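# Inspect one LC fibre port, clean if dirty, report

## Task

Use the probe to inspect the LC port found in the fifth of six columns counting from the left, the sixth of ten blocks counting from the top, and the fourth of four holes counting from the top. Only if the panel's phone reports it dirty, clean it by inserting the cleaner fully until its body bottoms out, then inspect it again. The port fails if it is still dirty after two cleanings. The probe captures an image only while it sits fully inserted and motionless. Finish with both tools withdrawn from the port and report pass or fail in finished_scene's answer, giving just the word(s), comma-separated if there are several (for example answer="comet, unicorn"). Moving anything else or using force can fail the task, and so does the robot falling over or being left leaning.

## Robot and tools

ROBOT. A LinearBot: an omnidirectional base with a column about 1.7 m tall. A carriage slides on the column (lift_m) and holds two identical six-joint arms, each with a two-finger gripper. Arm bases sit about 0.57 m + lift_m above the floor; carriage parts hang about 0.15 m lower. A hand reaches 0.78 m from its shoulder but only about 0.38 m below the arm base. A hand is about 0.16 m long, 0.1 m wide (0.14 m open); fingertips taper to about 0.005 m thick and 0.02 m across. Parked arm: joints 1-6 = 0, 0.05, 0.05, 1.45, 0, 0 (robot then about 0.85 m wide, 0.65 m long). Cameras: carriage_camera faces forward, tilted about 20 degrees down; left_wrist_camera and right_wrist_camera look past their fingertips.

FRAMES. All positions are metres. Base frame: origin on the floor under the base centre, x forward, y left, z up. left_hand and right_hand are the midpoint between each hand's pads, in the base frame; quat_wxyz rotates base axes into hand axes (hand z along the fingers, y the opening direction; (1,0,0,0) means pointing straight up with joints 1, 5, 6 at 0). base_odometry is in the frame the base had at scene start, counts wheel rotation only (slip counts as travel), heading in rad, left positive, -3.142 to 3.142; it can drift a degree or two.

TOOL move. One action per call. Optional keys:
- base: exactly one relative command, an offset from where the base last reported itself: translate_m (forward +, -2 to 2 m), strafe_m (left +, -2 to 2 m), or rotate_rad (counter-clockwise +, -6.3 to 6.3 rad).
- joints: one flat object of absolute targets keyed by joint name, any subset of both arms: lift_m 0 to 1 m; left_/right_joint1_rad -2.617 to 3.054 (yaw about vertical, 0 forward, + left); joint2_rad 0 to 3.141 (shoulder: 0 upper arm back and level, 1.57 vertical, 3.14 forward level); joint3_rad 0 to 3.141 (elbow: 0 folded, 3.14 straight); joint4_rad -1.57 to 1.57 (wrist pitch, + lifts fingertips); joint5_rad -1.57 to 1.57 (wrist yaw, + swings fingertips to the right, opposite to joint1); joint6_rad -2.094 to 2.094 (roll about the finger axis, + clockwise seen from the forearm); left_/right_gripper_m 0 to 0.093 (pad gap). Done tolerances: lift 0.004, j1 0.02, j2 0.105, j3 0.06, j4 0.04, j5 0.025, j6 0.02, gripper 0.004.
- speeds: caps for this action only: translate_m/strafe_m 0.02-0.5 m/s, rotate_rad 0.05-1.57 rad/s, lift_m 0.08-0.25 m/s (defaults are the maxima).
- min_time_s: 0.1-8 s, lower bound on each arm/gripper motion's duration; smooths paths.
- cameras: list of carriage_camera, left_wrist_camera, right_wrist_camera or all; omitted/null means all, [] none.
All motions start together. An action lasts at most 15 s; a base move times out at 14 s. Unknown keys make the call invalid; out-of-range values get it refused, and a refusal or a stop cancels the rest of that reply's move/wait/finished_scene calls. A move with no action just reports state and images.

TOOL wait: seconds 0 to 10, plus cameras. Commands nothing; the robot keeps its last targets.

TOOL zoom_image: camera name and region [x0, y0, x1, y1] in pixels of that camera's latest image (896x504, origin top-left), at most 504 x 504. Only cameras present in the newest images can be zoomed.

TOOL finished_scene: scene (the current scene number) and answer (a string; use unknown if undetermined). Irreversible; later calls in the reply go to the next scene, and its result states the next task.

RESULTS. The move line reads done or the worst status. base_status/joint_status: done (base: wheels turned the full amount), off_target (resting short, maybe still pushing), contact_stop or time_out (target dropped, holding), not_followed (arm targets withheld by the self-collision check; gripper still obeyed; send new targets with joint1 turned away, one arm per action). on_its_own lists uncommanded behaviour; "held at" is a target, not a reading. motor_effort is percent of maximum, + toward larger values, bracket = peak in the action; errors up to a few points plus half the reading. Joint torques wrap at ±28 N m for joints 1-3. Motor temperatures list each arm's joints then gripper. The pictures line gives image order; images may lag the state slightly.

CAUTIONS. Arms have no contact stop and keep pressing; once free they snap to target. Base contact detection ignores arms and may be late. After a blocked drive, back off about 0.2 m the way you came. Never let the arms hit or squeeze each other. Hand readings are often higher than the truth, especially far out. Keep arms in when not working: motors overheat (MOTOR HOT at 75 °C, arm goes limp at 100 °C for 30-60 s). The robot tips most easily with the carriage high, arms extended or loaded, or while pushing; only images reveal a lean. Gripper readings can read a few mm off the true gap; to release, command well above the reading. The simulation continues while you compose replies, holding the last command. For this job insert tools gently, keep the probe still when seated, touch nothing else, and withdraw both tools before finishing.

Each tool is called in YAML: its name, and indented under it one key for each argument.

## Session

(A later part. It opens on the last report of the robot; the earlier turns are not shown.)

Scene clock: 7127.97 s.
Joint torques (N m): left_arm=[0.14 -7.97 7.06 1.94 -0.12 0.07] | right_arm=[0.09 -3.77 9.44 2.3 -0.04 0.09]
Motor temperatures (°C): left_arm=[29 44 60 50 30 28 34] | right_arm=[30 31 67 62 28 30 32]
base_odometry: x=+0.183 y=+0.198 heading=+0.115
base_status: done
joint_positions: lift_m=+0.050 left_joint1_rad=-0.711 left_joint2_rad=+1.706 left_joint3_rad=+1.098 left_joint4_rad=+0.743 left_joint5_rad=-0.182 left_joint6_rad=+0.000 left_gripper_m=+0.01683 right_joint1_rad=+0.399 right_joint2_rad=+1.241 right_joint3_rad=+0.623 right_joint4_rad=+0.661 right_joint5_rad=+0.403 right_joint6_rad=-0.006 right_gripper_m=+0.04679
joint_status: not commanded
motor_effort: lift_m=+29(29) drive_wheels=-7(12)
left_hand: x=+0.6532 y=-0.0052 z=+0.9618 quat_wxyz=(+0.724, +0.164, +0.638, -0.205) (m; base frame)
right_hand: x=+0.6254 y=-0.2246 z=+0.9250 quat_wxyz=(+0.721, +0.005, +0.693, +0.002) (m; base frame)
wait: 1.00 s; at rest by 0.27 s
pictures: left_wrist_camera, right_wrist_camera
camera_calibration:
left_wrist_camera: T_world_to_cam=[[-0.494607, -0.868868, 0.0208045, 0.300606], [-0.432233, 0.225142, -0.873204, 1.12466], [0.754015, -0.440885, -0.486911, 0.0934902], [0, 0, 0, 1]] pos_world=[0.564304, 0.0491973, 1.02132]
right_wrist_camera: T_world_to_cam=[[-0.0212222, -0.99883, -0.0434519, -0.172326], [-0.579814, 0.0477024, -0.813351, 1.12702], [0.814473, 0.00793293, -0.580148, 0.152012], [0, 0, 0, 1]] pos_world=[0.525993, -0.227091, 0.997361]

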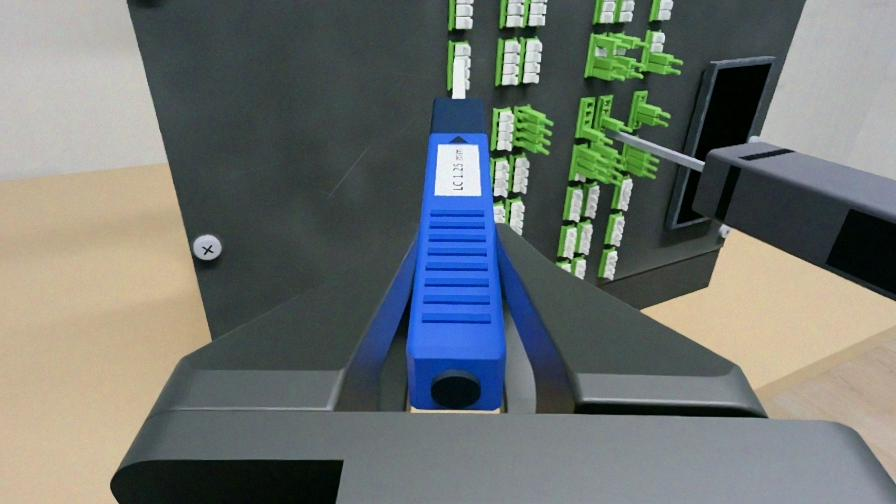

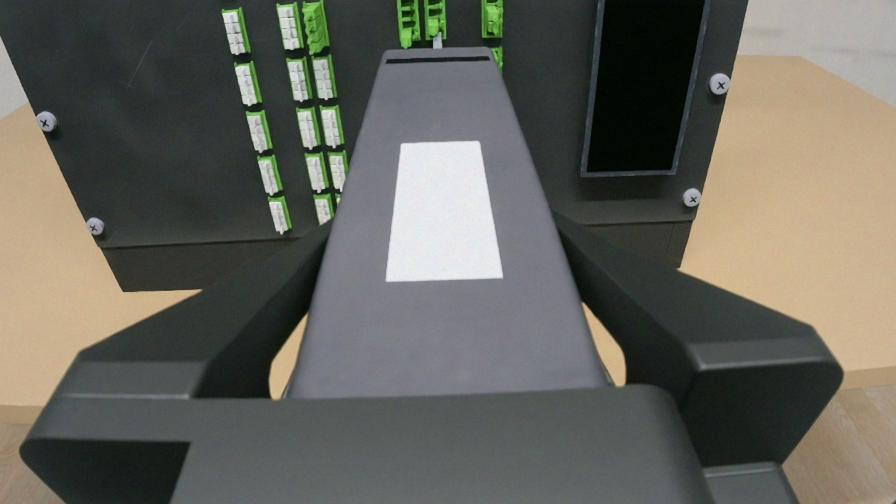

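move:
  base: {"rotate_rad": 0.0022}
  speeds: {"rotate_rad": 0.05}
  cameras: []

wait:
  seconds: 1
  cameras: ["right_wrist_camera", "left_wrist_camera"]

zoom_image:
  camera: "right_wrist_camera"
  region: [425, 22, 453, 50]

zoom_image:
  camera: "left_wrist_camera"
  region: [600, 122, 620, 142]

Scene clock: 7138.77 s.
Joint torques (N m): left_arm=[0.08 -8.09 7.12 1.94 -0.12 0.07] | right_arm=[0.05 -3.73 9.44 2.29 -0.05 0.09]
Motor temperatures (°C): left_arm=[29 44 60 50 30 28 34] | right_arm=[30 31 68 62 28 30 32]
move: done
base_odometry: x=+0.183 y=+0.198 heading=+0.116
base_status: done
joint_positions: lift_m=+0.050 left_joint1_rad=-0.711 left_joint2_rad=+1.706 left_joint3_rad=+1.098 left_joint4_rad=+0.743 left_joint5_rad=-0.182 left_joint6_rad=+0.000 left_gripper_m=+0.01683 right_joint1_rad=+0.399 right_joint2_rad=+1.241 right_joint3_rad=+0.623 right_joint4_rad=+0.661 right_joint5_rad=+0.403 right_joint6_rad=-0.006 right_gripper_m=+0.04679
joint_status: not commanded
motor_effort: lift_m=+29(29) drive_wheels=-8(9)
left_hand: x=+0.6532 y=-0.0052 z=+0.9618 quat_wxyz=(+0.724, +0.164, +0.638, -0.205) (m; base frame)
right_hand: x=+0.6254 y=-0.2246 z=+0.9250 quat_wxyz=(+0.721, +0.005, +0.693, +0.002) (m; base frame)
pictures: none
No camera images: "cameras" was empty.

Scene clock: 7139.77 s.
Joint torques (N m): left_arm=[0.12 -8.01 7.12 1.93 -0.11 0.08] | right_arm=[0.09 -3.75 9.46 2.31 -0.04 0.09]
Motor temperatures (°C): left_arm=[29 44 60 50 30 28 34] | right_arm=[30 31 68 62 28 30 32]
base_odometry: x=+0.183 y=+0.198 heading=+0.116
base_status: done
joint_positions: lift_m=+0.050 left_joint1_rad=-0.711 left_joint2_rad=+1.706 left_joint3_rad=+1.098 left_joint4_rad=+0.743 left_joint5_rad=-0.182 left_joint6_rad=+0.000 left_gripper_m=+0.01683 right_joint1_rad=+0.399 right_joint2_rad=+1.241 right_joint3_rad=+0.623 right_joint4_rad=+0.661 right_joint5_rad=+0.403 right_joint6_rad=-0.006 right_gripper_m=+0.04679
joint_status: not commanded
motor_effort: lift_m=+29(29) drive_wheels=-8(9)
left_hand: x=+0.6532 y=-0.0052 z=+0.9618 quat_wxyz=(+0.724, +0.164, +0.638, -0.205) (m; base frame)
right_hand: x=+0.6254 y=-0.2246 z=+0.9250 quat_wxyz=(+0.721, +0.005, +0.693, +0.002) (m; base frame)
wait: 1.00 s; at rest by 0.27 s
pictures: left_wrist_camera, right_wrist_camera
camera_calibration:
left_wrist_camera: T_world_to_cam=[[-0.494607, -0.868868, 0.0208045, 0.300606], [-0.432233, 0.225142, -0.873204, 1.12466], [0.754015, -0.440885, -0.486911, 0.0934902], [0, 0, 0, 1]] pos_world=[0.564304, 0.0491973, 1.02132]
right_wrist_camera: T_world_to_cam=[[-0.0212222, -0.99883, -0.0434519, -0.172326], [-0.579814, 0.0477024, -0.813351, 1.12702], [0.814473, 0.00793293, -0.580148, 0.152012], [0, 0, 0, 1]] pos_world=[0.525993, -0.227091, 0.997361]

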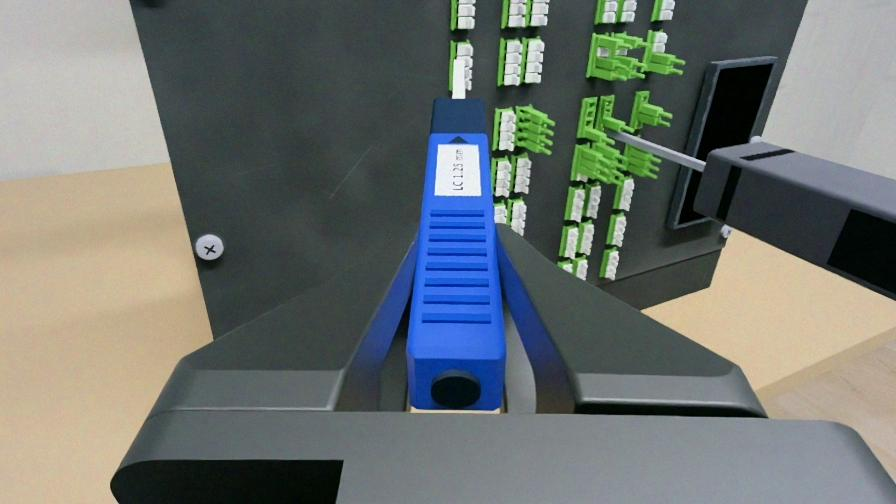

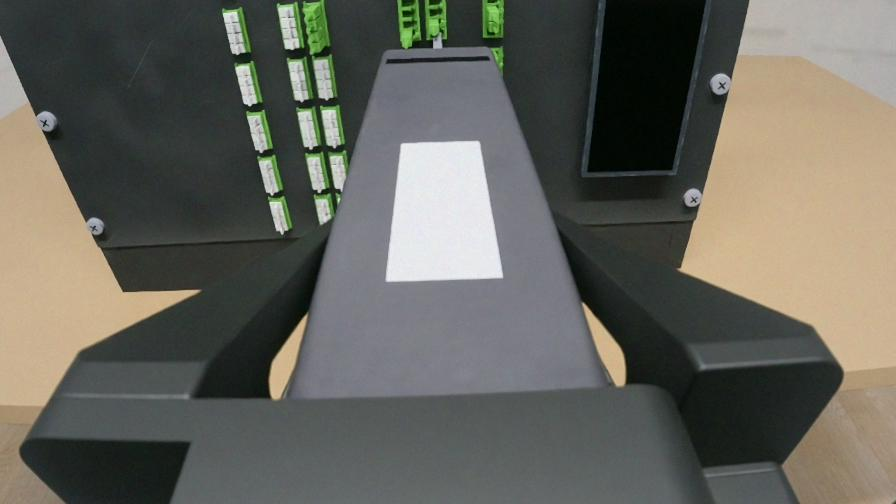

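Scaled by 18.000 from the camera's 896x504 image, which has a finer 1280x720 frame.

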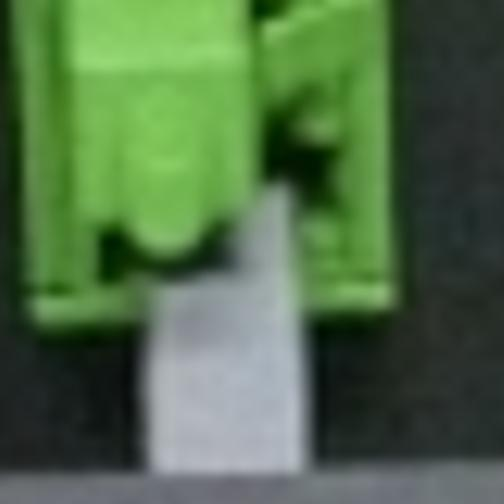

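Scaled by 25.200 from the camera's 896x504 image, which has a finer 1280x720 frame.

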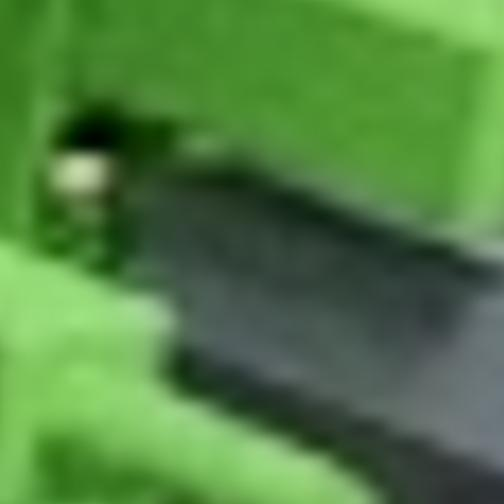

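move:
  base: {"rotate_rad": 0.0022}
  speeds: {"rotate_rad": 0.05}
  cameras: []

wait:
  seconds: 1
  cameras: ["right_wrist_camera", "left_wrist_camera"]

zoom_image:
  camera: "right_wrist_camera"
  region: [425, 22, 453, 50]

zoom_image:
  camera: "left_wrist_camera"
  region: [600, 122, 620, 142]

Scene clock: 7157.53 s.
Joint torques (N m): left_arm=[0.13 -7.92 6.99 1.92 -0.11 0.08] | right_arm=[0.08 -3.79 9.5 2.28 -0.05 0.08]
Motor temperatures (°C): left_arm=[29 44 60 50 30 28 34] | right_arm=[30 31 68 62 28 30 32]
move: done
base_odometry: x=+0.183 y=+0.198 heading=+0.117
base_status: done
joint_positions: lift_m=+0.050 left_joint1_rad=-0.711 left_joint2_rad=+1.706 left_joint3_rad=+1.098 left_joint4_rad=+0.743 left_joint5_rad=-0.182 left_joint6_rad=+0.000 left_gripper_m=+0.01683 right_joint1_rad=+0.399 right_joint2_rad=+1.241 right_joint3_rad=+0.623 right_joint4_rad=+0.661 right_joint5_rad=+0.403 right_joint6_rad=-0.006 right_gripper_m=+0.04679
joint_status: not commanded
motor_effort: lift_m=+29(29) drive_wheels=-10(10)
left_hand: x=+0.6532 y=-0.0052 z=+0.9618 quat_wxyz=(+0.724, +0.164, +0.638, -0.205) (m; base frame)
right_hand: x=+0.6254 y=-0.2246 z=+0.9250 quat_wxyz=(+0.721, +0.005, +0.693, +0.002) (m; base frame)
pictures: none
No camera images: "cameras" was empty.

Scene clock: 7158.53 s.
Joint torques (N m): left_arm=[0.12 -7.98 7.1 1.94 -0.11 0.08] | right_arm=[0.09 -3.79 9.47 2.3 -0.05 0.1]
Motor temperatures (°C): left_arm=[29 44 60 50 30 28 34] | right_arm=[30 31 68 62 28 30 32]
base_odometry: x=+0.183 y=+0.198 heading=+0.117
base_status: done
joint_positions: lift_m=+0.050 left_joint1_rad=-0.711 left_joint2_rad=+1.706 left_joint3_rad=+1.098 left_joint4_rad=+0.743 left_joint5_rad=-0.182 left_joint6_rad=+0.000 left_gripper_m=+0.01683 right_joint1_rad=+0.399 right_joint2_rad=+1.241 right_joint3_rad=+0.623 right_joint4_rad=+0.661 right_joint5_rad=+0.403 right_joint6_rad=-0.006 right_gripper_m=+0.04679
joint_status: not commanded
motor_effort: lift_m=+29(29) drive_wheels=-10(10)
left_hand: x=+0.6532 y=-0.0052 z=+0.9618 quat_wxyz=(+0.724, +0.164, +0.638, -0.205) (m; base frame)
right_hand: x=+0.6254 y=-0.2246 z=+0.9250 quat_wxyz=(+0.721, +0.005, +0.693, +0.002) (m; base frame)
wait: 1.00 s; at rest by 0.27 s
pictures: left_wrist_camera, right_wrist_camera
camera_calibration:
left_wrist_camera: T_world_to_cam=[[-0.494607, -0.868868, 0.0208045, 0.300606], [-0.432233, 0.225142, -0.873204, 1.12466], [0.754015, -0.440885, -0.486911, 0.0934902], [0, 0, 0, 1]] pos_world=[0.564304, 0.0491973, 1.02132]
right_wrist_camera: T_world_to_cam=[[-0.0212222, -0.99883, -0.0434519, -0.172326], [-0.579814, 0.0477024, -0.813351, 1.12702], [0.814473, 0.00793293, -0.580148, 0.152012], [0, 0, 0, 1]] pos_world=[0.525993, -0.227091, 0.997361]

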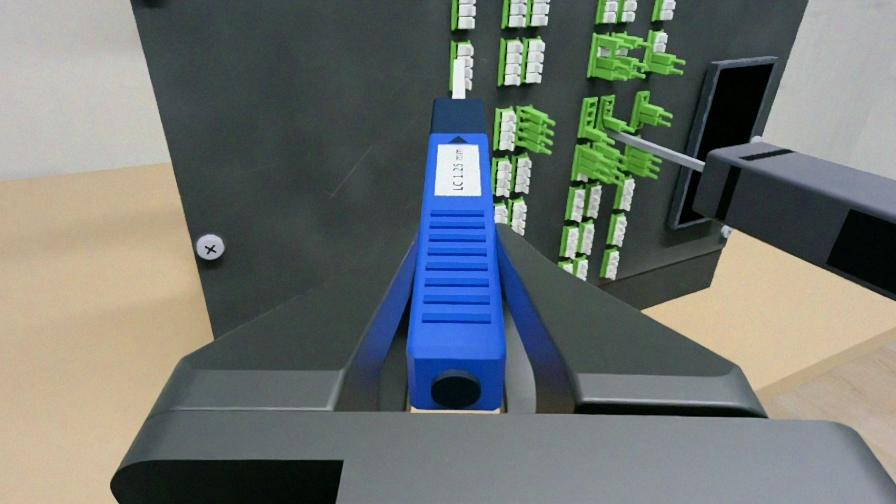

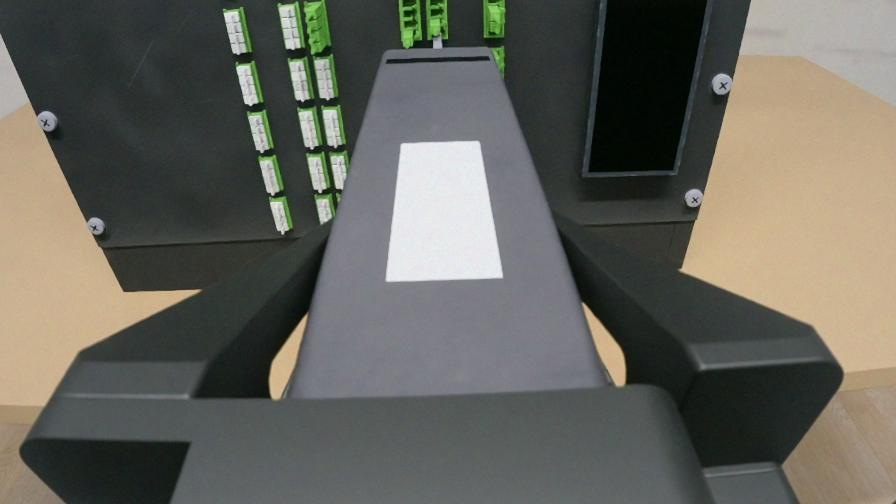

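Scaled by 18.000 from the camera's 896x504 image, which has a finer 1280x720 frame.

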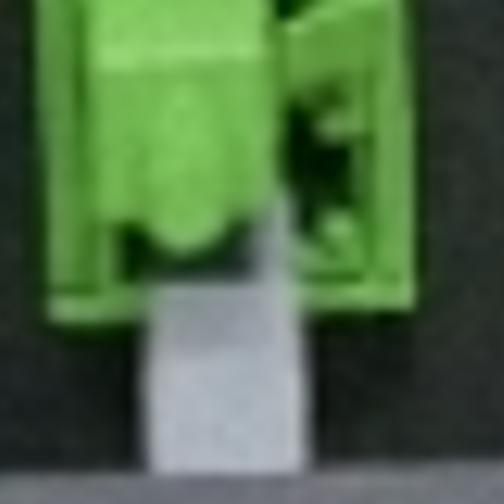

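Scaled by 25.200 from the camera's 896x504 image, which has a finer 1280x720 frame.

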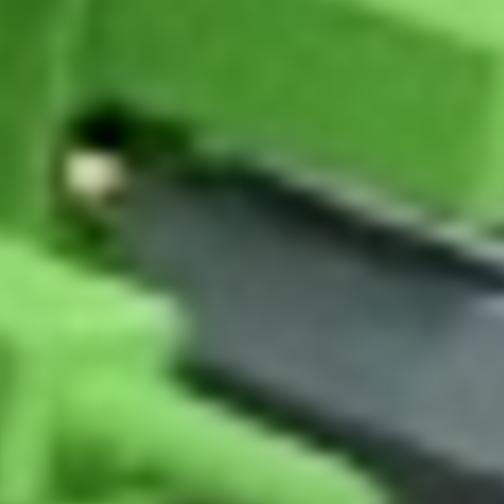

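zoom_image:
  camera: "left_wrist_camera"
  region: [600, 118, 640, 148]

zoom_image:
  camera: "right_wrist_camera"
  region: [424, 24, 448, 48]

Scaled by 12.600 from the camera's 896x504 image, which has a finer 1280x720 frame.

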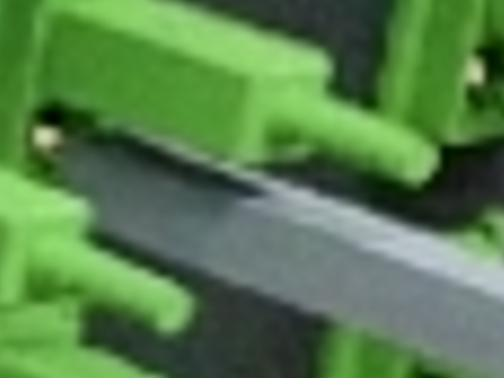

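Scaled by 21.000 from the camera's 896x504 image, which has a finer 1280x720 frame.

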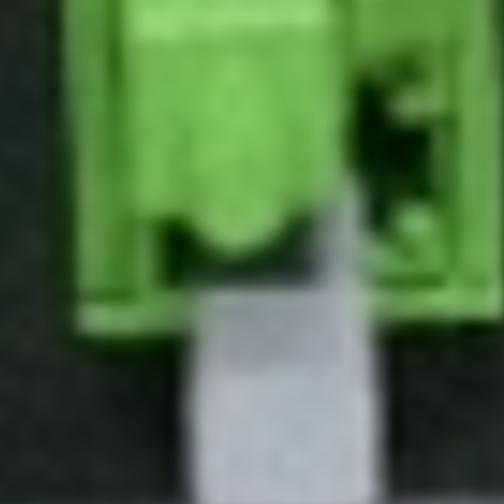

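move:
  joints: {"lift_m": 0.0508}
  cameras: []

move:
  base: {"rotate_rad": 0.0015}
  speeds: {"rotate_rad": 0.05}
  cameras: []

wait:
  seconds: 1
  cameras: ["right_wrist_camera", "left_wrist_camera"]

zoom_image:
  camera: "right_wrist_camera"
  region: [425, 22, 453, 50]

zoom_image:
  camera: "left_wrist_camera"
  region: [600, 120, 624, 144]

Scene clock: 7207.23 s.
Joint torques (N m): left_arm=[0.13 -7.99 7.01 1.94 -0.11 0.07] | right_arm=[0.08 -3.74 9.44 2.3 -0.05 0.09]
Motor temperatures (°C): left_arm=[29 44 60 50 30 28 34] | right_arm=[30 31 68 62 28 30 32]
move: done
base_odometry: x=+0.183 y=+0.198 heading=+0.117
base_status: not commanded
joint_positions: lift_m=+0.050 left_joint1_rad=-0.711 left_joint2_rad=+1.706 left_joint3_rad=+1.098 left_joint4_rad=+0.743 left_joint5_rad=-0.182 left_joint6_rad=+0.000 left_gripper_m=+0.01683 right_joint1_rad=+0.399 right_joint2_rad=+1.241 right_joint3_rad=+0.623 right_joint4_rad=+0.661 right_joint5_rad=+0.403 right_joint6_rad=-0.006 right_gripper_m=+0.04679
joint_status: all done
motor_effort: lift_m=+37(39) drive_wheels=-10(10)
left_hand: x=+0.6532 y=-0.0052 z=+0.9626 quat_wxyz=(+0.724, +0.164, +0.638, -0.205) (m; base frame)
right_hand: x=+0.6254 y=-0.2246 z=+0.9258 quat_wxyz=(+0.721, +0.005, +0.693, +0.002) (m; base frame)
pictures: none
No camera images: "cameras" was empty.

Scene clock: 7207.60 s.
Joint torques (N m): left_arm=[0.16 -7.98 7.09 1.94 -0.12 0.08] | right_arm=[0.09 -3.81 9.44 2.3 -0.04 0.09]
Motor temperatures (°C): left_arm=[29 44 60 50 30 28 34] | right_arm=[30 31 68 62 28 30 32]
move: done
base_odometry: x=+0.183 y=+0.198 heading=+0.117
base_status: done
joint_positions: lift_m=+0.050 left_joint1_rad=-0.711 left_joint2_rad=+1.706 left_joint3_rad=+1.098 left_joint4_rad=+0.743 left_joint5_rad=-0.182 left_joint6_rad=+0.000 left_gripper_m=+0.01683 right_joint1_rad=+0.399 right_joint2_rad=+1.241 right_joint3_rad=+0.623 right_joint4_rad=+0.661 right_joint5_rad=+0.403 right_joint6_rad=-0.006 right_gripper_m=+0.04679
joint_status: not commanded
motor_effort: lift_m=+37(37) drive_wheels=-9(10)
left_hand: x=+0.6532 y=-0.0052 z=+0.9626 quat_wxyz=(+0.724, +0.164, +0.638, -0.205) (m; base frame)
right_hand: x=+0.6254 y=-0.2246 z=+0.9258 quat_wxyz=(+0.721, +0.005, +0.693, +0.002) (m; base frame)
pictures: none
No camera images: "cameras" was empty.

Scene clock: 7208.60 s.
Joint torques (N m): left_arm=[0.14 -7.98 7.1 1.93 -0.12 0.08] | right_arm=[0.09 -3.79 9.44 2.3 -0.04 0.09]
Motor temperatures (°C): left_arm=[29 44 60 50 30 28 34] | right_arm=[30 31 68 62 28 30 32]
base_odometry: x=+0.183 y=+0.198 heading=+0.117
base_status: done
joint_positions: lift_m=+0.050 left_joint1_rad=-0.711 left_joint2_rad=+1.706 left_joint3_rad=+1.098 left_joint4_rad=+0.743 left_joint5_rad=-0.182 left_joint6_rad=+0.000 left_gripper_m=+0.01683 right_joint1_rad=+0.399 right_joint2_rad=+1.241 right_joint3_rad=+0.623 right_joint4_rad=+0.661 right_joint5_rad=+0.403 right_joint6_rad=-0.006 right_gripper_m=+0.04679
joint_status: not commanded
motor_effort: lift_m=+37(37) drive_wheels=-9(10)
left_hand: x=+0.6532 y=-0.0052 z=+0.9626 quat_wxyz=(+0.724, +0.164, +0.638, -0.205) (m; base frame)
right_hand: x=+0.6254 y=-0.2246 z=+0.9258 quat_wxyz=(+0.721, +0.005, +0.693, +0.002) (m; base frame)
wait: 1.00 s; at rest by 0.27 s
pictures: left_wrist_camera, right_wrist_camera
camera_calibration:
left_wrist_camera: T_world_to_cam=[[-0.494607, -0.868868, 0.0208045, 0.30059], [-0.432233, 0.225142, -0.873204, 1.12536], [0.754015, -0.440885, -0.486911, 0.0938797], [0, 0, 0, 1]] pos_world=[0.564304, 0.0491973, 1.02212]
right_wrist_camera: T_world_to_cam=[[-0.0212222, -0.99883, -0.0434519, -0.172291], [-0.579814, 0.0477024, -0.813351, 1.12767], [0.814473, 0.00793293, -0.580148, 0.152476], [0, 0, 0, 1]] pos_world=[0.525993, -0.227091, 0.998161]

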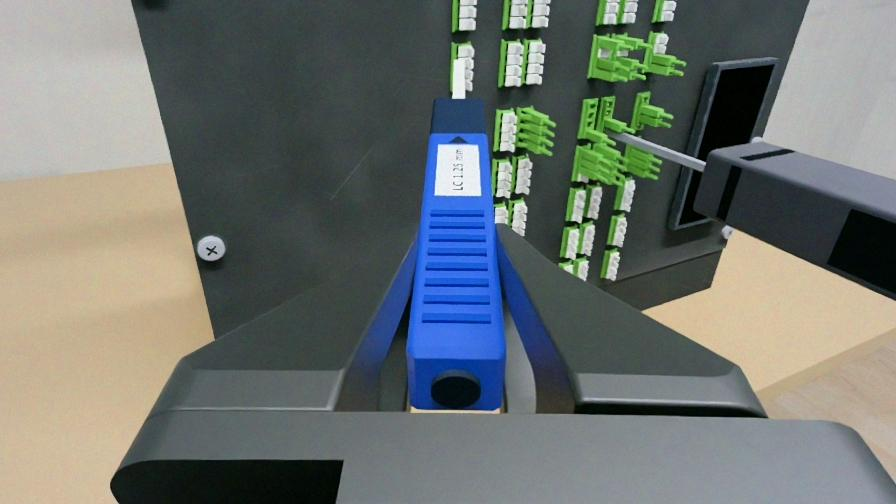

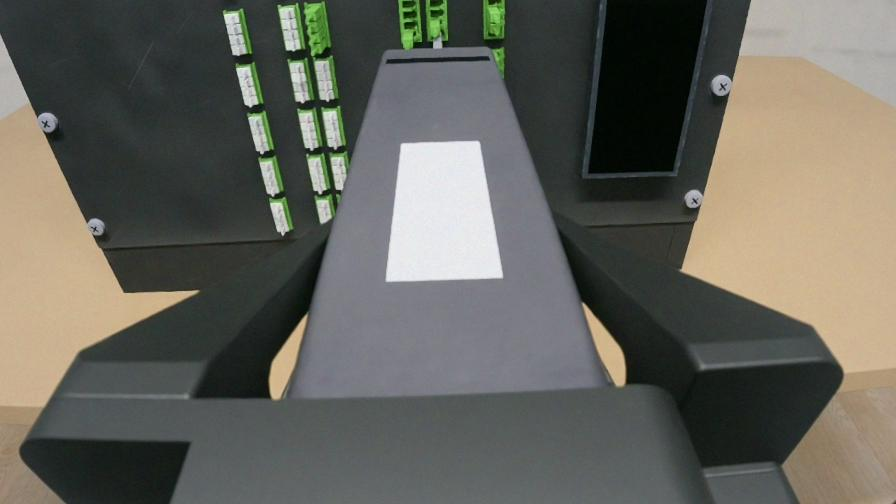

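Scaled by 18.000 from the camera's 896x504 image, which has a finer 1280x720 frame.

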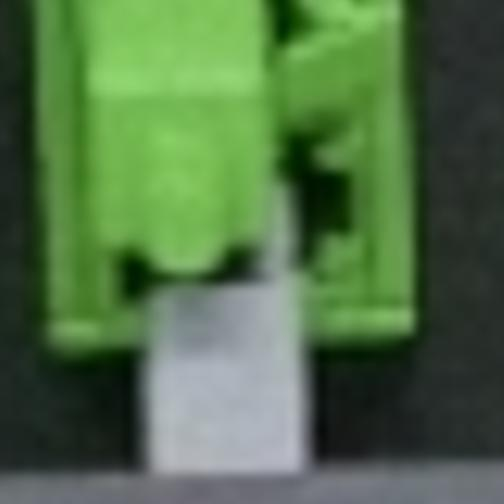

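Scaled by 21.000 from the camera's 896x504 image, which has a finer 1280x720 frame.

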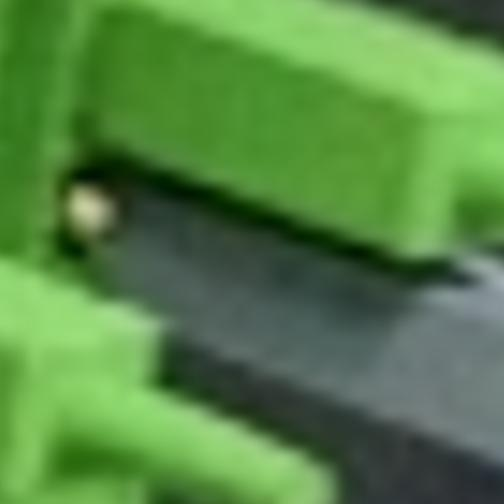

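zoom_image:
  camera: "left_wrist_camera"
  region: [622, 126, 646, 150]

zoom_image:
  camera: "left_wrist_camera"
  region: [682, 148, 706, 172]

Scaled by 21.000 from the camera's 896x504 image, which has a finer 1280x720 frame.

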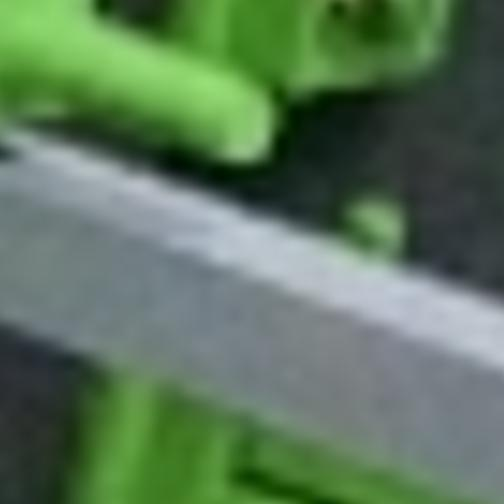

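Scaled by 21.000 from the camera's 896x504 image, which has a finer 1280x720 frame.

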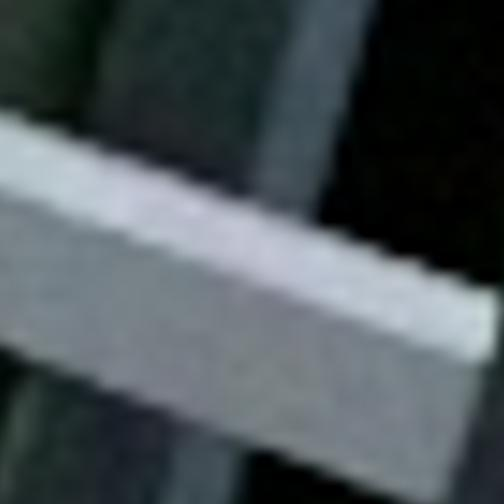

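zoom_image:
  camera: "right_wrist_camera"
  region: [426, 0, 446, 20]

zoom_image:
  camera: "left_wrist_camera"
  region: [600, 92, 616, 108]

zoom_image:
  camera: "left_wrist_camera"
  region: [576, 88, 608, 120]

Scaled by 25.200 from the camera's 896x504 image, which has a finer 1280x720 frame.

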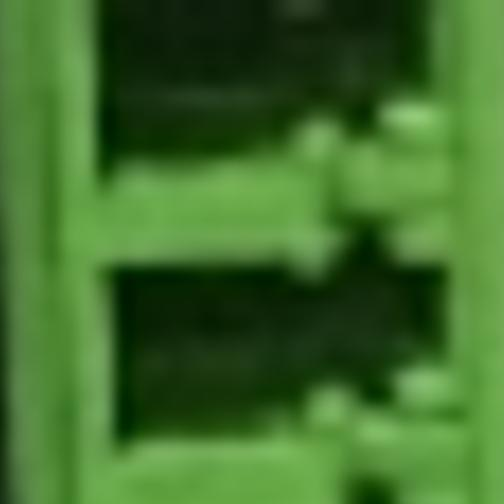

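Scaled by 31.500 from the camera's 896x504 image, which has a finer 1280x720 frame.

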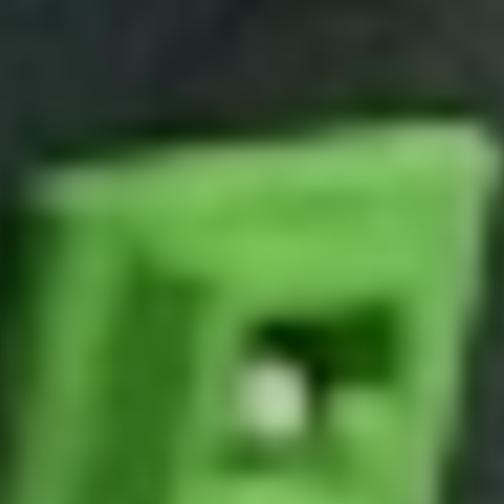

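Scaled by 15.750 from the camera's 896x504 image, which has a finer 1280x720 frame.

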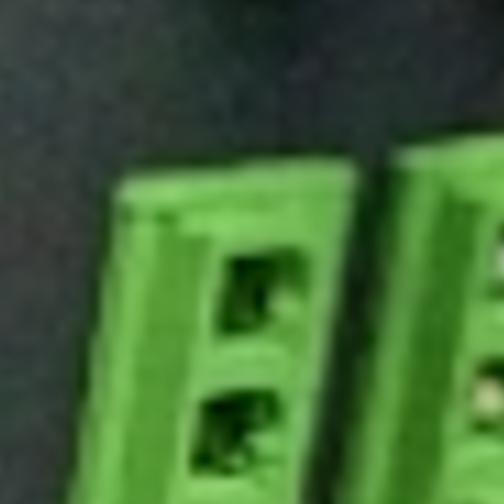

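move:
  base: {"rotate_rad": 0.0025}
  speeds: {"rotate_rad": 0.05}
  cameras: []

wait:
  seconds: 1
  cameras: ["right_wrist_camera", "left_wrist_camera"]

zoom_image:
  camera: "right_wrist_camera"
  region: [425, 22, 453, 50]

zoom_image:
  camera: "left_wrist_camera"
  region: [600, 120, 624, 144]

Scene clock: 7367.43 s.
Joint torques (N m): left_arm=[0.12 -7.98 7.09 1.93 -0.11 0.07] | right_arm=[0.1 -3.79 9.47 2.29 -0.04 0.09]
Motor temperatures (°C): left_arm=[29 44 60 50 30 28 34] | right_arm=[30 31 68 62 28 30 32]
move: done
base_odometry: x=+0.183 y=+0.198 heading=+0.119
base_status: done
joint_positions: lift_m=+0.050 left_joint1_rad=-0.711 left_joint2_rad=+1.706 left_joint3_rad=+1.098 left_joint4_rad=+0.743 left_joint5_rad=-0.182 left_joint6_rad=+0.000 left_gripper_m=+0.01683 right_joint1_rad=+0.399 right_joint2_rad=+1.242 right_joint3_rad=+0.623 right_joint4_rad=+0.661 right_joint5_rad=+0.403 right_joint6_rad=-0.006 right_gripper_m=+0.04679
joint_status: not commanded
motor_effort: lift_m=+37(37) drive_wheels=-10(11)
left_hand: x=+0.6532 y=-0.0052 z=+0.9626 quat_wxyz=(+0.724, +0.164, +0.638, -0.205) (m; base frame)
right_hand: x=+0.6254 y=-0.2245 z=+0.9258 quat_wxyz=(+0.721, +0.005, +0.693, +0.002) (m; base frame)
pictures: none
No camera images: "cameras" was empty.

Scene clock: 7368.43 s.
Joint torques (N m): left_arm=[0.12 -7.99 7.08 1.94 -0.11 0.08] | right_arm=[0.09 -3.79 9.46 2.29 -0.05 0.09]
Motor temperatures (°C): left_arm=[29 44 60 50 30 28 34] | right_arm=[30 31 68 62 28 30 32]
base_odometry: x=+0.183 y=+0.198 heading=+0.119
base_status: done
joint_positions: lift_m=+0.050 left_joint1_rad=-0.711 left_joint2_rad=+1.706 left_joint3_rad=+1.098 left_joint4_rad=+0.743 left_joint5_rad=-0.182 left_joint6_rad=+0.000 left_gripper_m=+0.01683 right_joint1_rad=+0.399 right_joint2_rad=+1.242 right_joint3_rad=+0.623 right_joint4_rad=+0.661 right_joint5_rad=+0.403 right_joint6_rad=-0.006 right_gripper_m=+0.04679
joint_status: not commanded
motor_effort: lift_m=+37(37) drive_wheels=-10(11)
left_hand: x=+0.6532 y=-0.0052 z=+0.9626 quat_wxyz=(+0.724, +0.164, +0.638, -0.205) (m; base frame)
right_hand: x=+0.6254 y=-0.2245 z=+0.9258 quat_wxyz=(+0.721, +0.005, +0.693, +0.002) (m; base frame)
wait: 1.00 s; at rest by 0.27 s
pictures: left_wrist_camera, right_wrist_camera
camera_calibration:
left_wrist_camera: T_world_to_cam=[[-0.494607, -0.868868, 0.0208045, 0.30059], [-0.432233, 0.225142, -0.873204, 1.12536], [0.754015, -0.440885, -0.486911, 0.0938797], [0, 0, 0, 1]] pos_world=[0.564304, 0.0491973, 1.02212]
right_wrist_camera: T_world_to_cam=[[-0.0212222, -0.99883, -0.0434519, -0.172191], [-0.579814, 0.0477024, -0.813351, 1.12766], [0.814473, 0.00793293, -0.580148, 0.152475], [0, 0, 0, 1]] pos_world=[0.525993, -0.226991, 0.998161]

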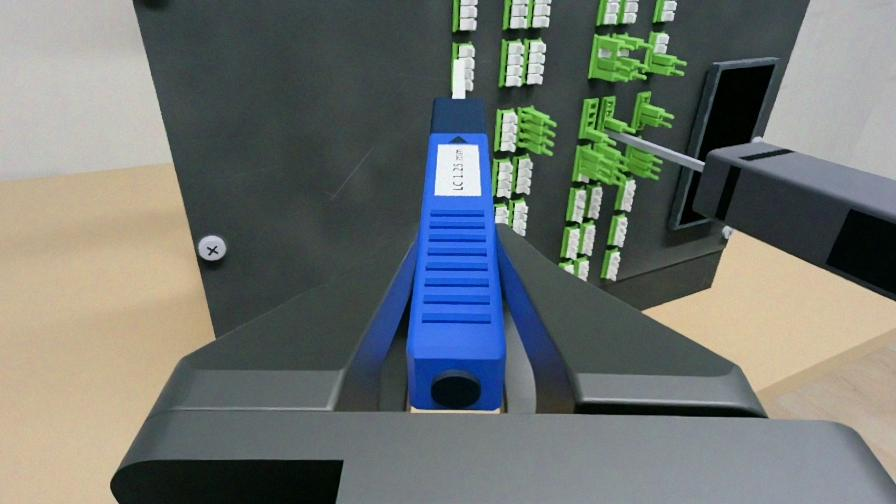

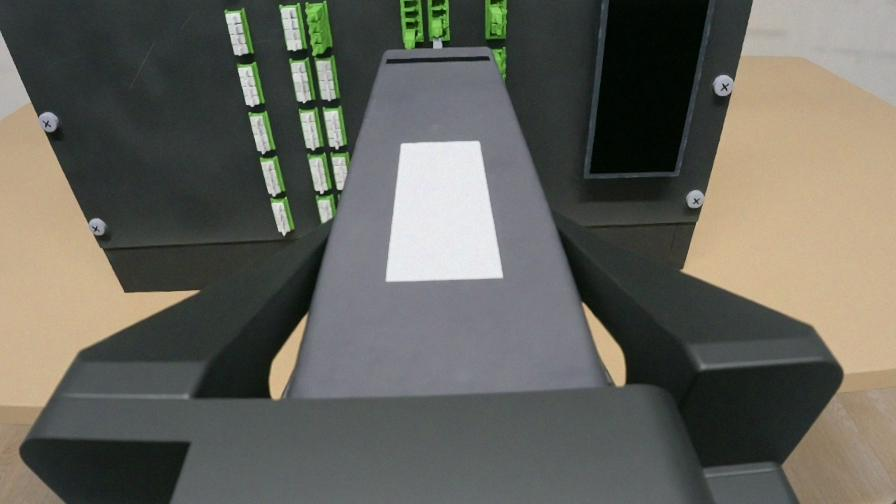

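Scaled by 18.000 from the camera's 896x504 image, which has a finer 1280x720 frame.

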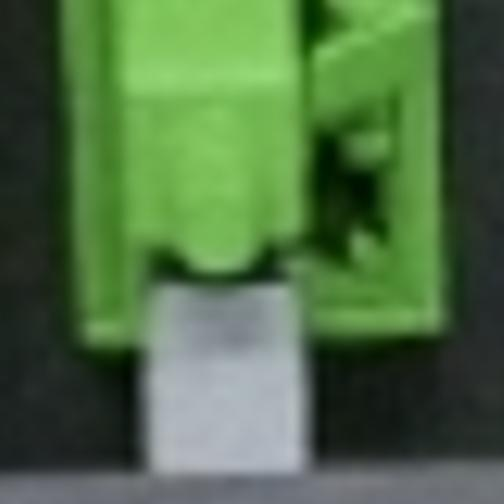

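Scaled by 21.000 from the camera's 896x504 image, which has a finer 1280x720 frame.

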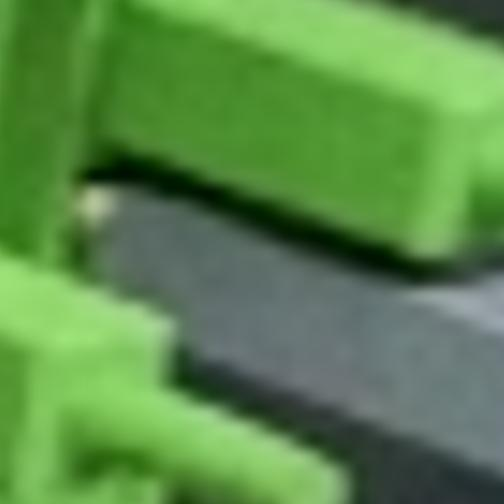

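move:
  joints: {"lift_m": 0.0512}
  cameras: []

wait:
  seconds: 0.5
  cameras: ["right_wrist_camera", "left_wrist_camera"]

zoom_image:
  camera: "right_wrist_camera"
  region: [425, 22, 453, 50]

zoom_image:
  camera: "left_wrist_camera"
  region: [600, 120, 624, 144]

Scene clock: 7382.60 s.
Joint torques (N m): left_arm=[0.14 -7.99 7.13 1.93 -0.11 0.08] | right_arm=[0.09 -3.81 9.44 2.31 -0.04 0.09]
Motor temperatures (°C): left_arm=[29 44 60 50 30 28 34] | right_arm=[30 31 68 62 28 30 32]
move: done
base_odometry: x=+0.183 y=+0.198 heading=+0.119
base_status: not commanded
joint_positions: lift_m=+0.051 left_joint1_rad=-0.711 left_joint2_rad=+1.706 left_joint3_rad=+1.098 left_joint4_rad=+0.743 left_joint5_rad=-0.182 left_joint6_rad=+0.000 left_gripper_m=+0.01683 right_joint1_rad=+0.399 right_joint2_rad=+1.242 right_joint3_rad=+0.623 right_joint4_rad=+0.661 right_joint5_rad=+0.403 right_joint6_rad=-0.006 right_gripper_m=+0.04679
joint_status: all done
motor_effort: lift_m=+38(39) drive_wheels=-10(10)
left_hand: x=+0.6532 y=-0.0052 z=+0.9629 quat_wxyz=(+0.724, +0.164, +0.638, -0.205) (m; base frame)
right_hand: x=+0.6254 y=-0.2245 z=+0.9261 quat_wxyz=(+0.721, +0.005, +0.693, +0.002) (m; base frame)
pictures: none
No camera images: "cameras" was empty.

Scene clock: 7383.10 s.
Joint torques (N m): left_arm=[0.13 -7.99 7.1 1.94 -0.11 0.08] | right_arm=[0.09 -3.81 9.48 2.3 -0.05 0.09]
Motor temperatures (°C): left_arm=[29 44 60 50 30 28 34] | right_arm=[30 31 68 62 28 30 32]
base_odometry: x=+0.183 y=+0.198 heading=+0.119
base_status: not commanded
joint_positions: lift_m=+0.051 left_joint1_rad=-0.711 left_joint2_rad=+1.706 left_joint3_rad=+1.098 left_joint4_rad=+0.743 left_joint5_rad=-0.182 left_joint6_rad=+0.000 left_gripper_m=+0.01683 right_joint1_rad=+0.399 right_joint2_rad=+1.242 right_joint3_rad=+0.623 right_joint4_rad=+0.661 right_joint5_rad=+0.403 right_joint6_rad=-0.006 right_gripper_m=+0.04679
joint_status: all done
motor_effort: lift_m=+38(39) drive_wheels=-10(10)
left_hand: x=+0.6532 y=-0.0052 z=+0.9629 quat_wxyz=(+0.724, +0.164, +0.638, -0.205) (m; base frame)
right_hand: x=+0.6254 y=-0.2245 z=+0.9261 quat_wxyz=(+0.721, +0.005, +0.693, +0.002) (m; base frame)
wait: 0.50 s; at rest by 0.27 s
pictures: left_wrist_camera, right_wrist_camera
camera_calibration:
left_wrist_camera: T_world_to_cam=[[-0.494607, -0.868868, 0.0208045, 0.300583], [-0.432233, 0.225142, -0.873204, 1.12562], [0.754015, -0.440885, -0.486911, 0.0940258], [0, 0, 0, 1]] pos_world=[0.564304, 0.0491973, 1.02242]
right_wrist_camera: T_world_to_cam=[[-0.0212222, -0.99883, -0.0434519, -0.172178], [-0.579814, 0.0477024, -0.813351, 1.12791], [0.814473, 0.00793293, -0.580148, 0.152649], [0, 0, 0, 1]] pos_world=[0.525993, -0.226991, 0.998461]

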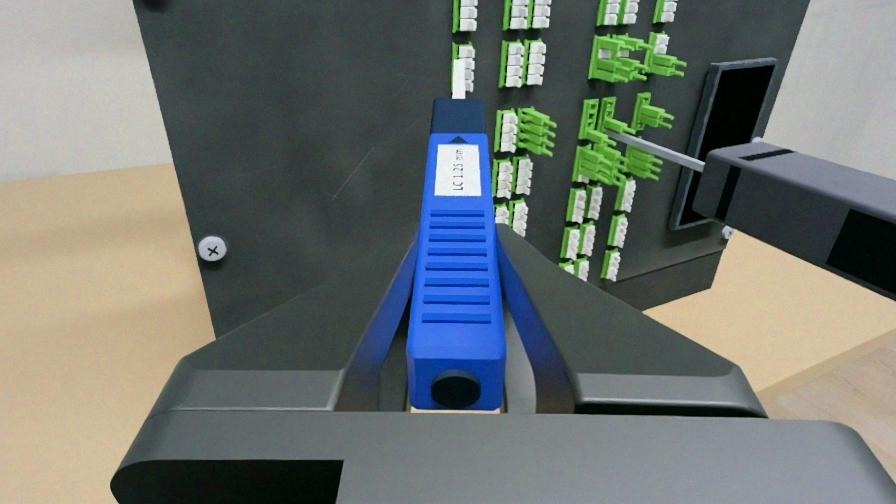

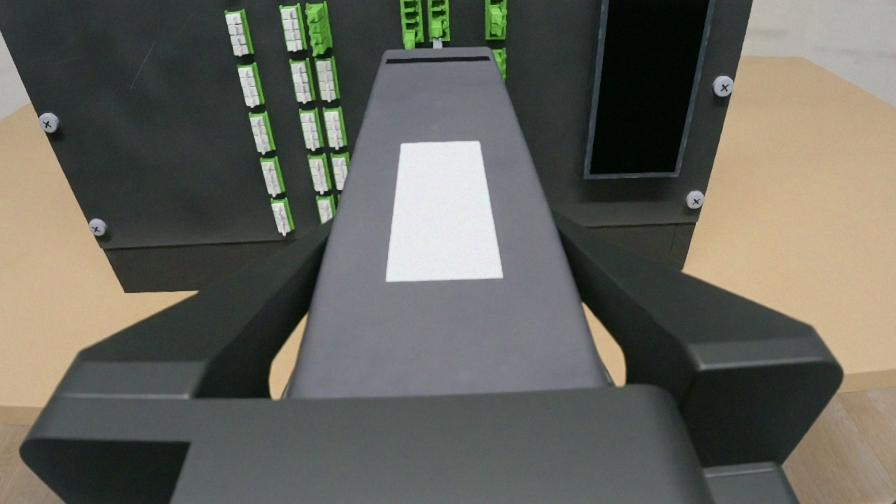

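Scaled by 18.000 from the camera's 896x504 image, which has a finer 1280x720 frame.

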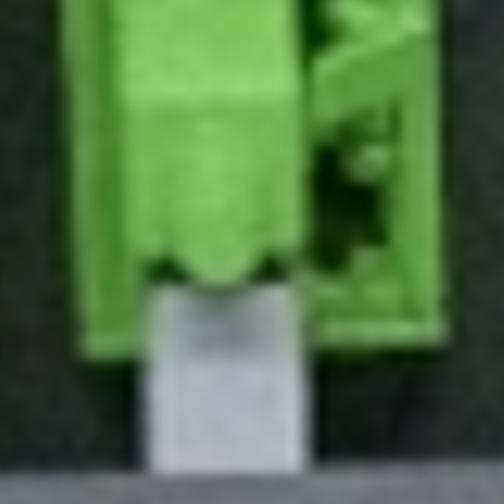

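Scaled by 21.000 from the camera's 896x504 image, which has a finer 1280x720 frame.

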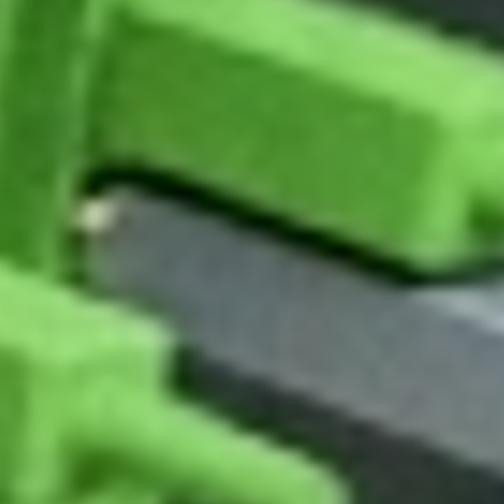

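move:
  base: {"translate_m": 0.003}
  speeds: {"translate_m": 0.02}
  cameras: []

wait:
  seconds: 1
  cameras: ["right_wrist_camera", "left_wrist_camera"]

zoom_image:
  camera: "right_wrist_camera"
  region: [425, 22, 453, 50]

zoom_image:
  camera: "left_wrist_camera"
  region: [600, 120, 624, 144]

Scene clock: 7395.23 s.
Joint torques (N m): left_arm=[0.13 -8.01 7.08 1.94 -0.11 0.08] | right_arm=[-0.57 -3.59 9.46 2.29 -0.23 0.09]
Motor temperatures (°C): left_arm=[29 44 60 50 30 28 34] | right_arm=[30 31 68 62 28 30 32]
move: done
base_odometry: x=+0.186 y=+0.198 heading=+0.118
base_status: done
joint_positions: lift_m=+0.051 left_joint1_rad=-0.711 left_joint2_rad=+1.706 left_joint3_rad=+1.098 left_joint4_rad=+0.743 left_joint5_rad=-0.182 left_joint6_rad=+0.000 left_gripper_m=+0.01683 right_joint1_rad=+0.407 right_joint2_rad=+1.240 right_joint3_rad=+0.623 right_joint4_rad=+0.661 right_joint5_rad=+0.419 right_joint6_rad=-0.006 right_gripper_m=+0.04679
joint_status: not commanded
motor_effort: lift_m=+38(38) drive_wheels=+4(12)
left_hand: x=+0.6532 y=-0.0052 z=+0.9629 quat_wxyz=(+0.724, +0.164, +0.638, -0.205) (m; base frame)
right_hand: x=+0.6244 y=-0.2242 z=+0.9267 quat_wxyz=(+0.721, +0.008, +0.693, +0.000) (m; base frame)
pictures: none
No camera images: "cameras" was empty.

Scene clock: 7396.23 s.
Joint torques (N m): left_arm=[0.13 -7.98 7.12 1.93 -0.11 0.08] | right_arm=[-0.57 -3.62 9.46 2.31 -0.23 0.09]
Motor temperatures (°C): left_arm=[29 44 60 50 30 28 34] | right_arm=[30 31 68 62 28 30 32]
base_odometry: x=+0.186 y=+0.198 heading=+0.118
base_status: done
joint_positions: lift_m=+0.051 left_joint1_rad=-0.711 left_joint2_rad=+1.706 left_joint3_rad=+1.098 left_joint4_rad=+0.743 left_joint5_rad=-0.182 left_joint6_rad=+0.000 left_gripper_m=+0.01683 right_joint1_rad=+0.407 right_joint2_rad=+1.240 right_joint3_rad=+0.623 right_joint4_rad=+0.661 right_joint5_rad=+0.419 right_joint6_rad=-0.006 right_gripper_m=+0.04679
joint_status: not commanded
motor_effort: lift_m=+38(38) drive_wheels=+4(12)
left_hand: x=+0.6532 y=-0.0052 z=+0.9629 quat_wxyz=(+0.724, +0.164, +0.638, -0.205) (m; base frame)
right_hand: x=+0.6244 y=-0.2242 z=+0.9267 quat_wxyz=(+0.721, +0.008, +0.693, +0.000) (m; base frame)
wait: 1.00 s; at rest by 0.27 s
pictures: left_wrist_camera, right_wrist_camera
camera_calibration:
left_wrist_camera: T_world_to_cam=[[-0.494607, -0.868868, 0.0208045, 0.300581], [-0.432233, 0.225142, -0.873204, 1.12571], [0.754015, -0.440885, -0.486911, 0.0940745], [0, 0, 0, 1]] pos_world=[0.564304, 0.0491973, 1.02252]
right_wrist_camera: T_world_to_cam=[[-0.0291213, -0.998572, -0.0447947, -0.165646], [-0.578503, 0.0533828, -0.813931, 1.12874], [0.81516, 0.00221111, -0.579232, 0.151351], [0, 0, 0, 1]] pos_world=[0.524778, -0.225999, 0.99896]

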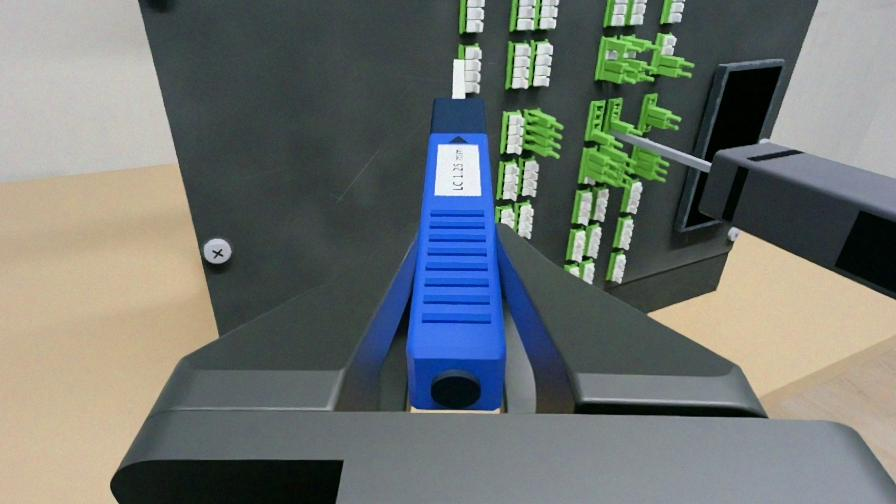

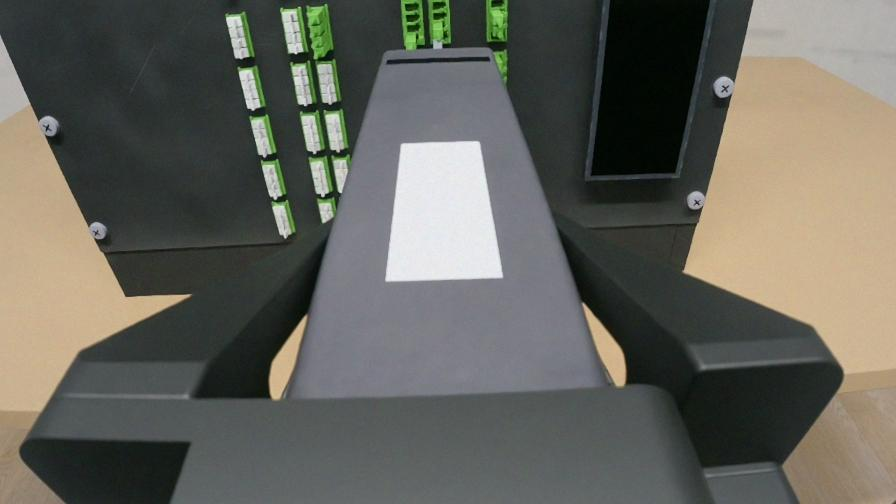

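Scaled by 18.000 from the camera's 896x504 image, which has a finer 1280x720 frame.

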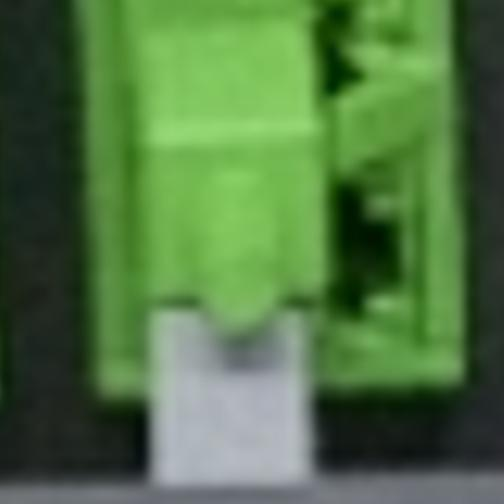

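Scaled by 21.000 from the camera's 896x504 image, which has a finer 1280x720 frame.

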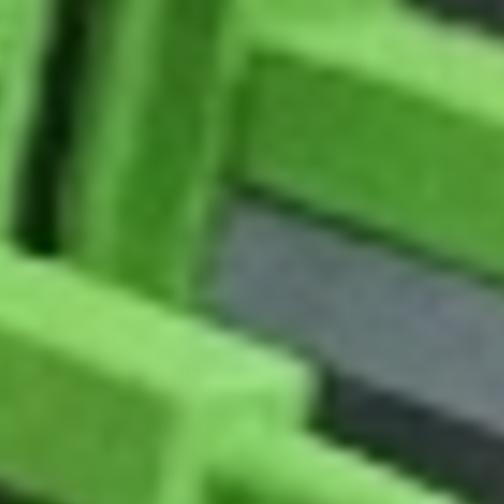

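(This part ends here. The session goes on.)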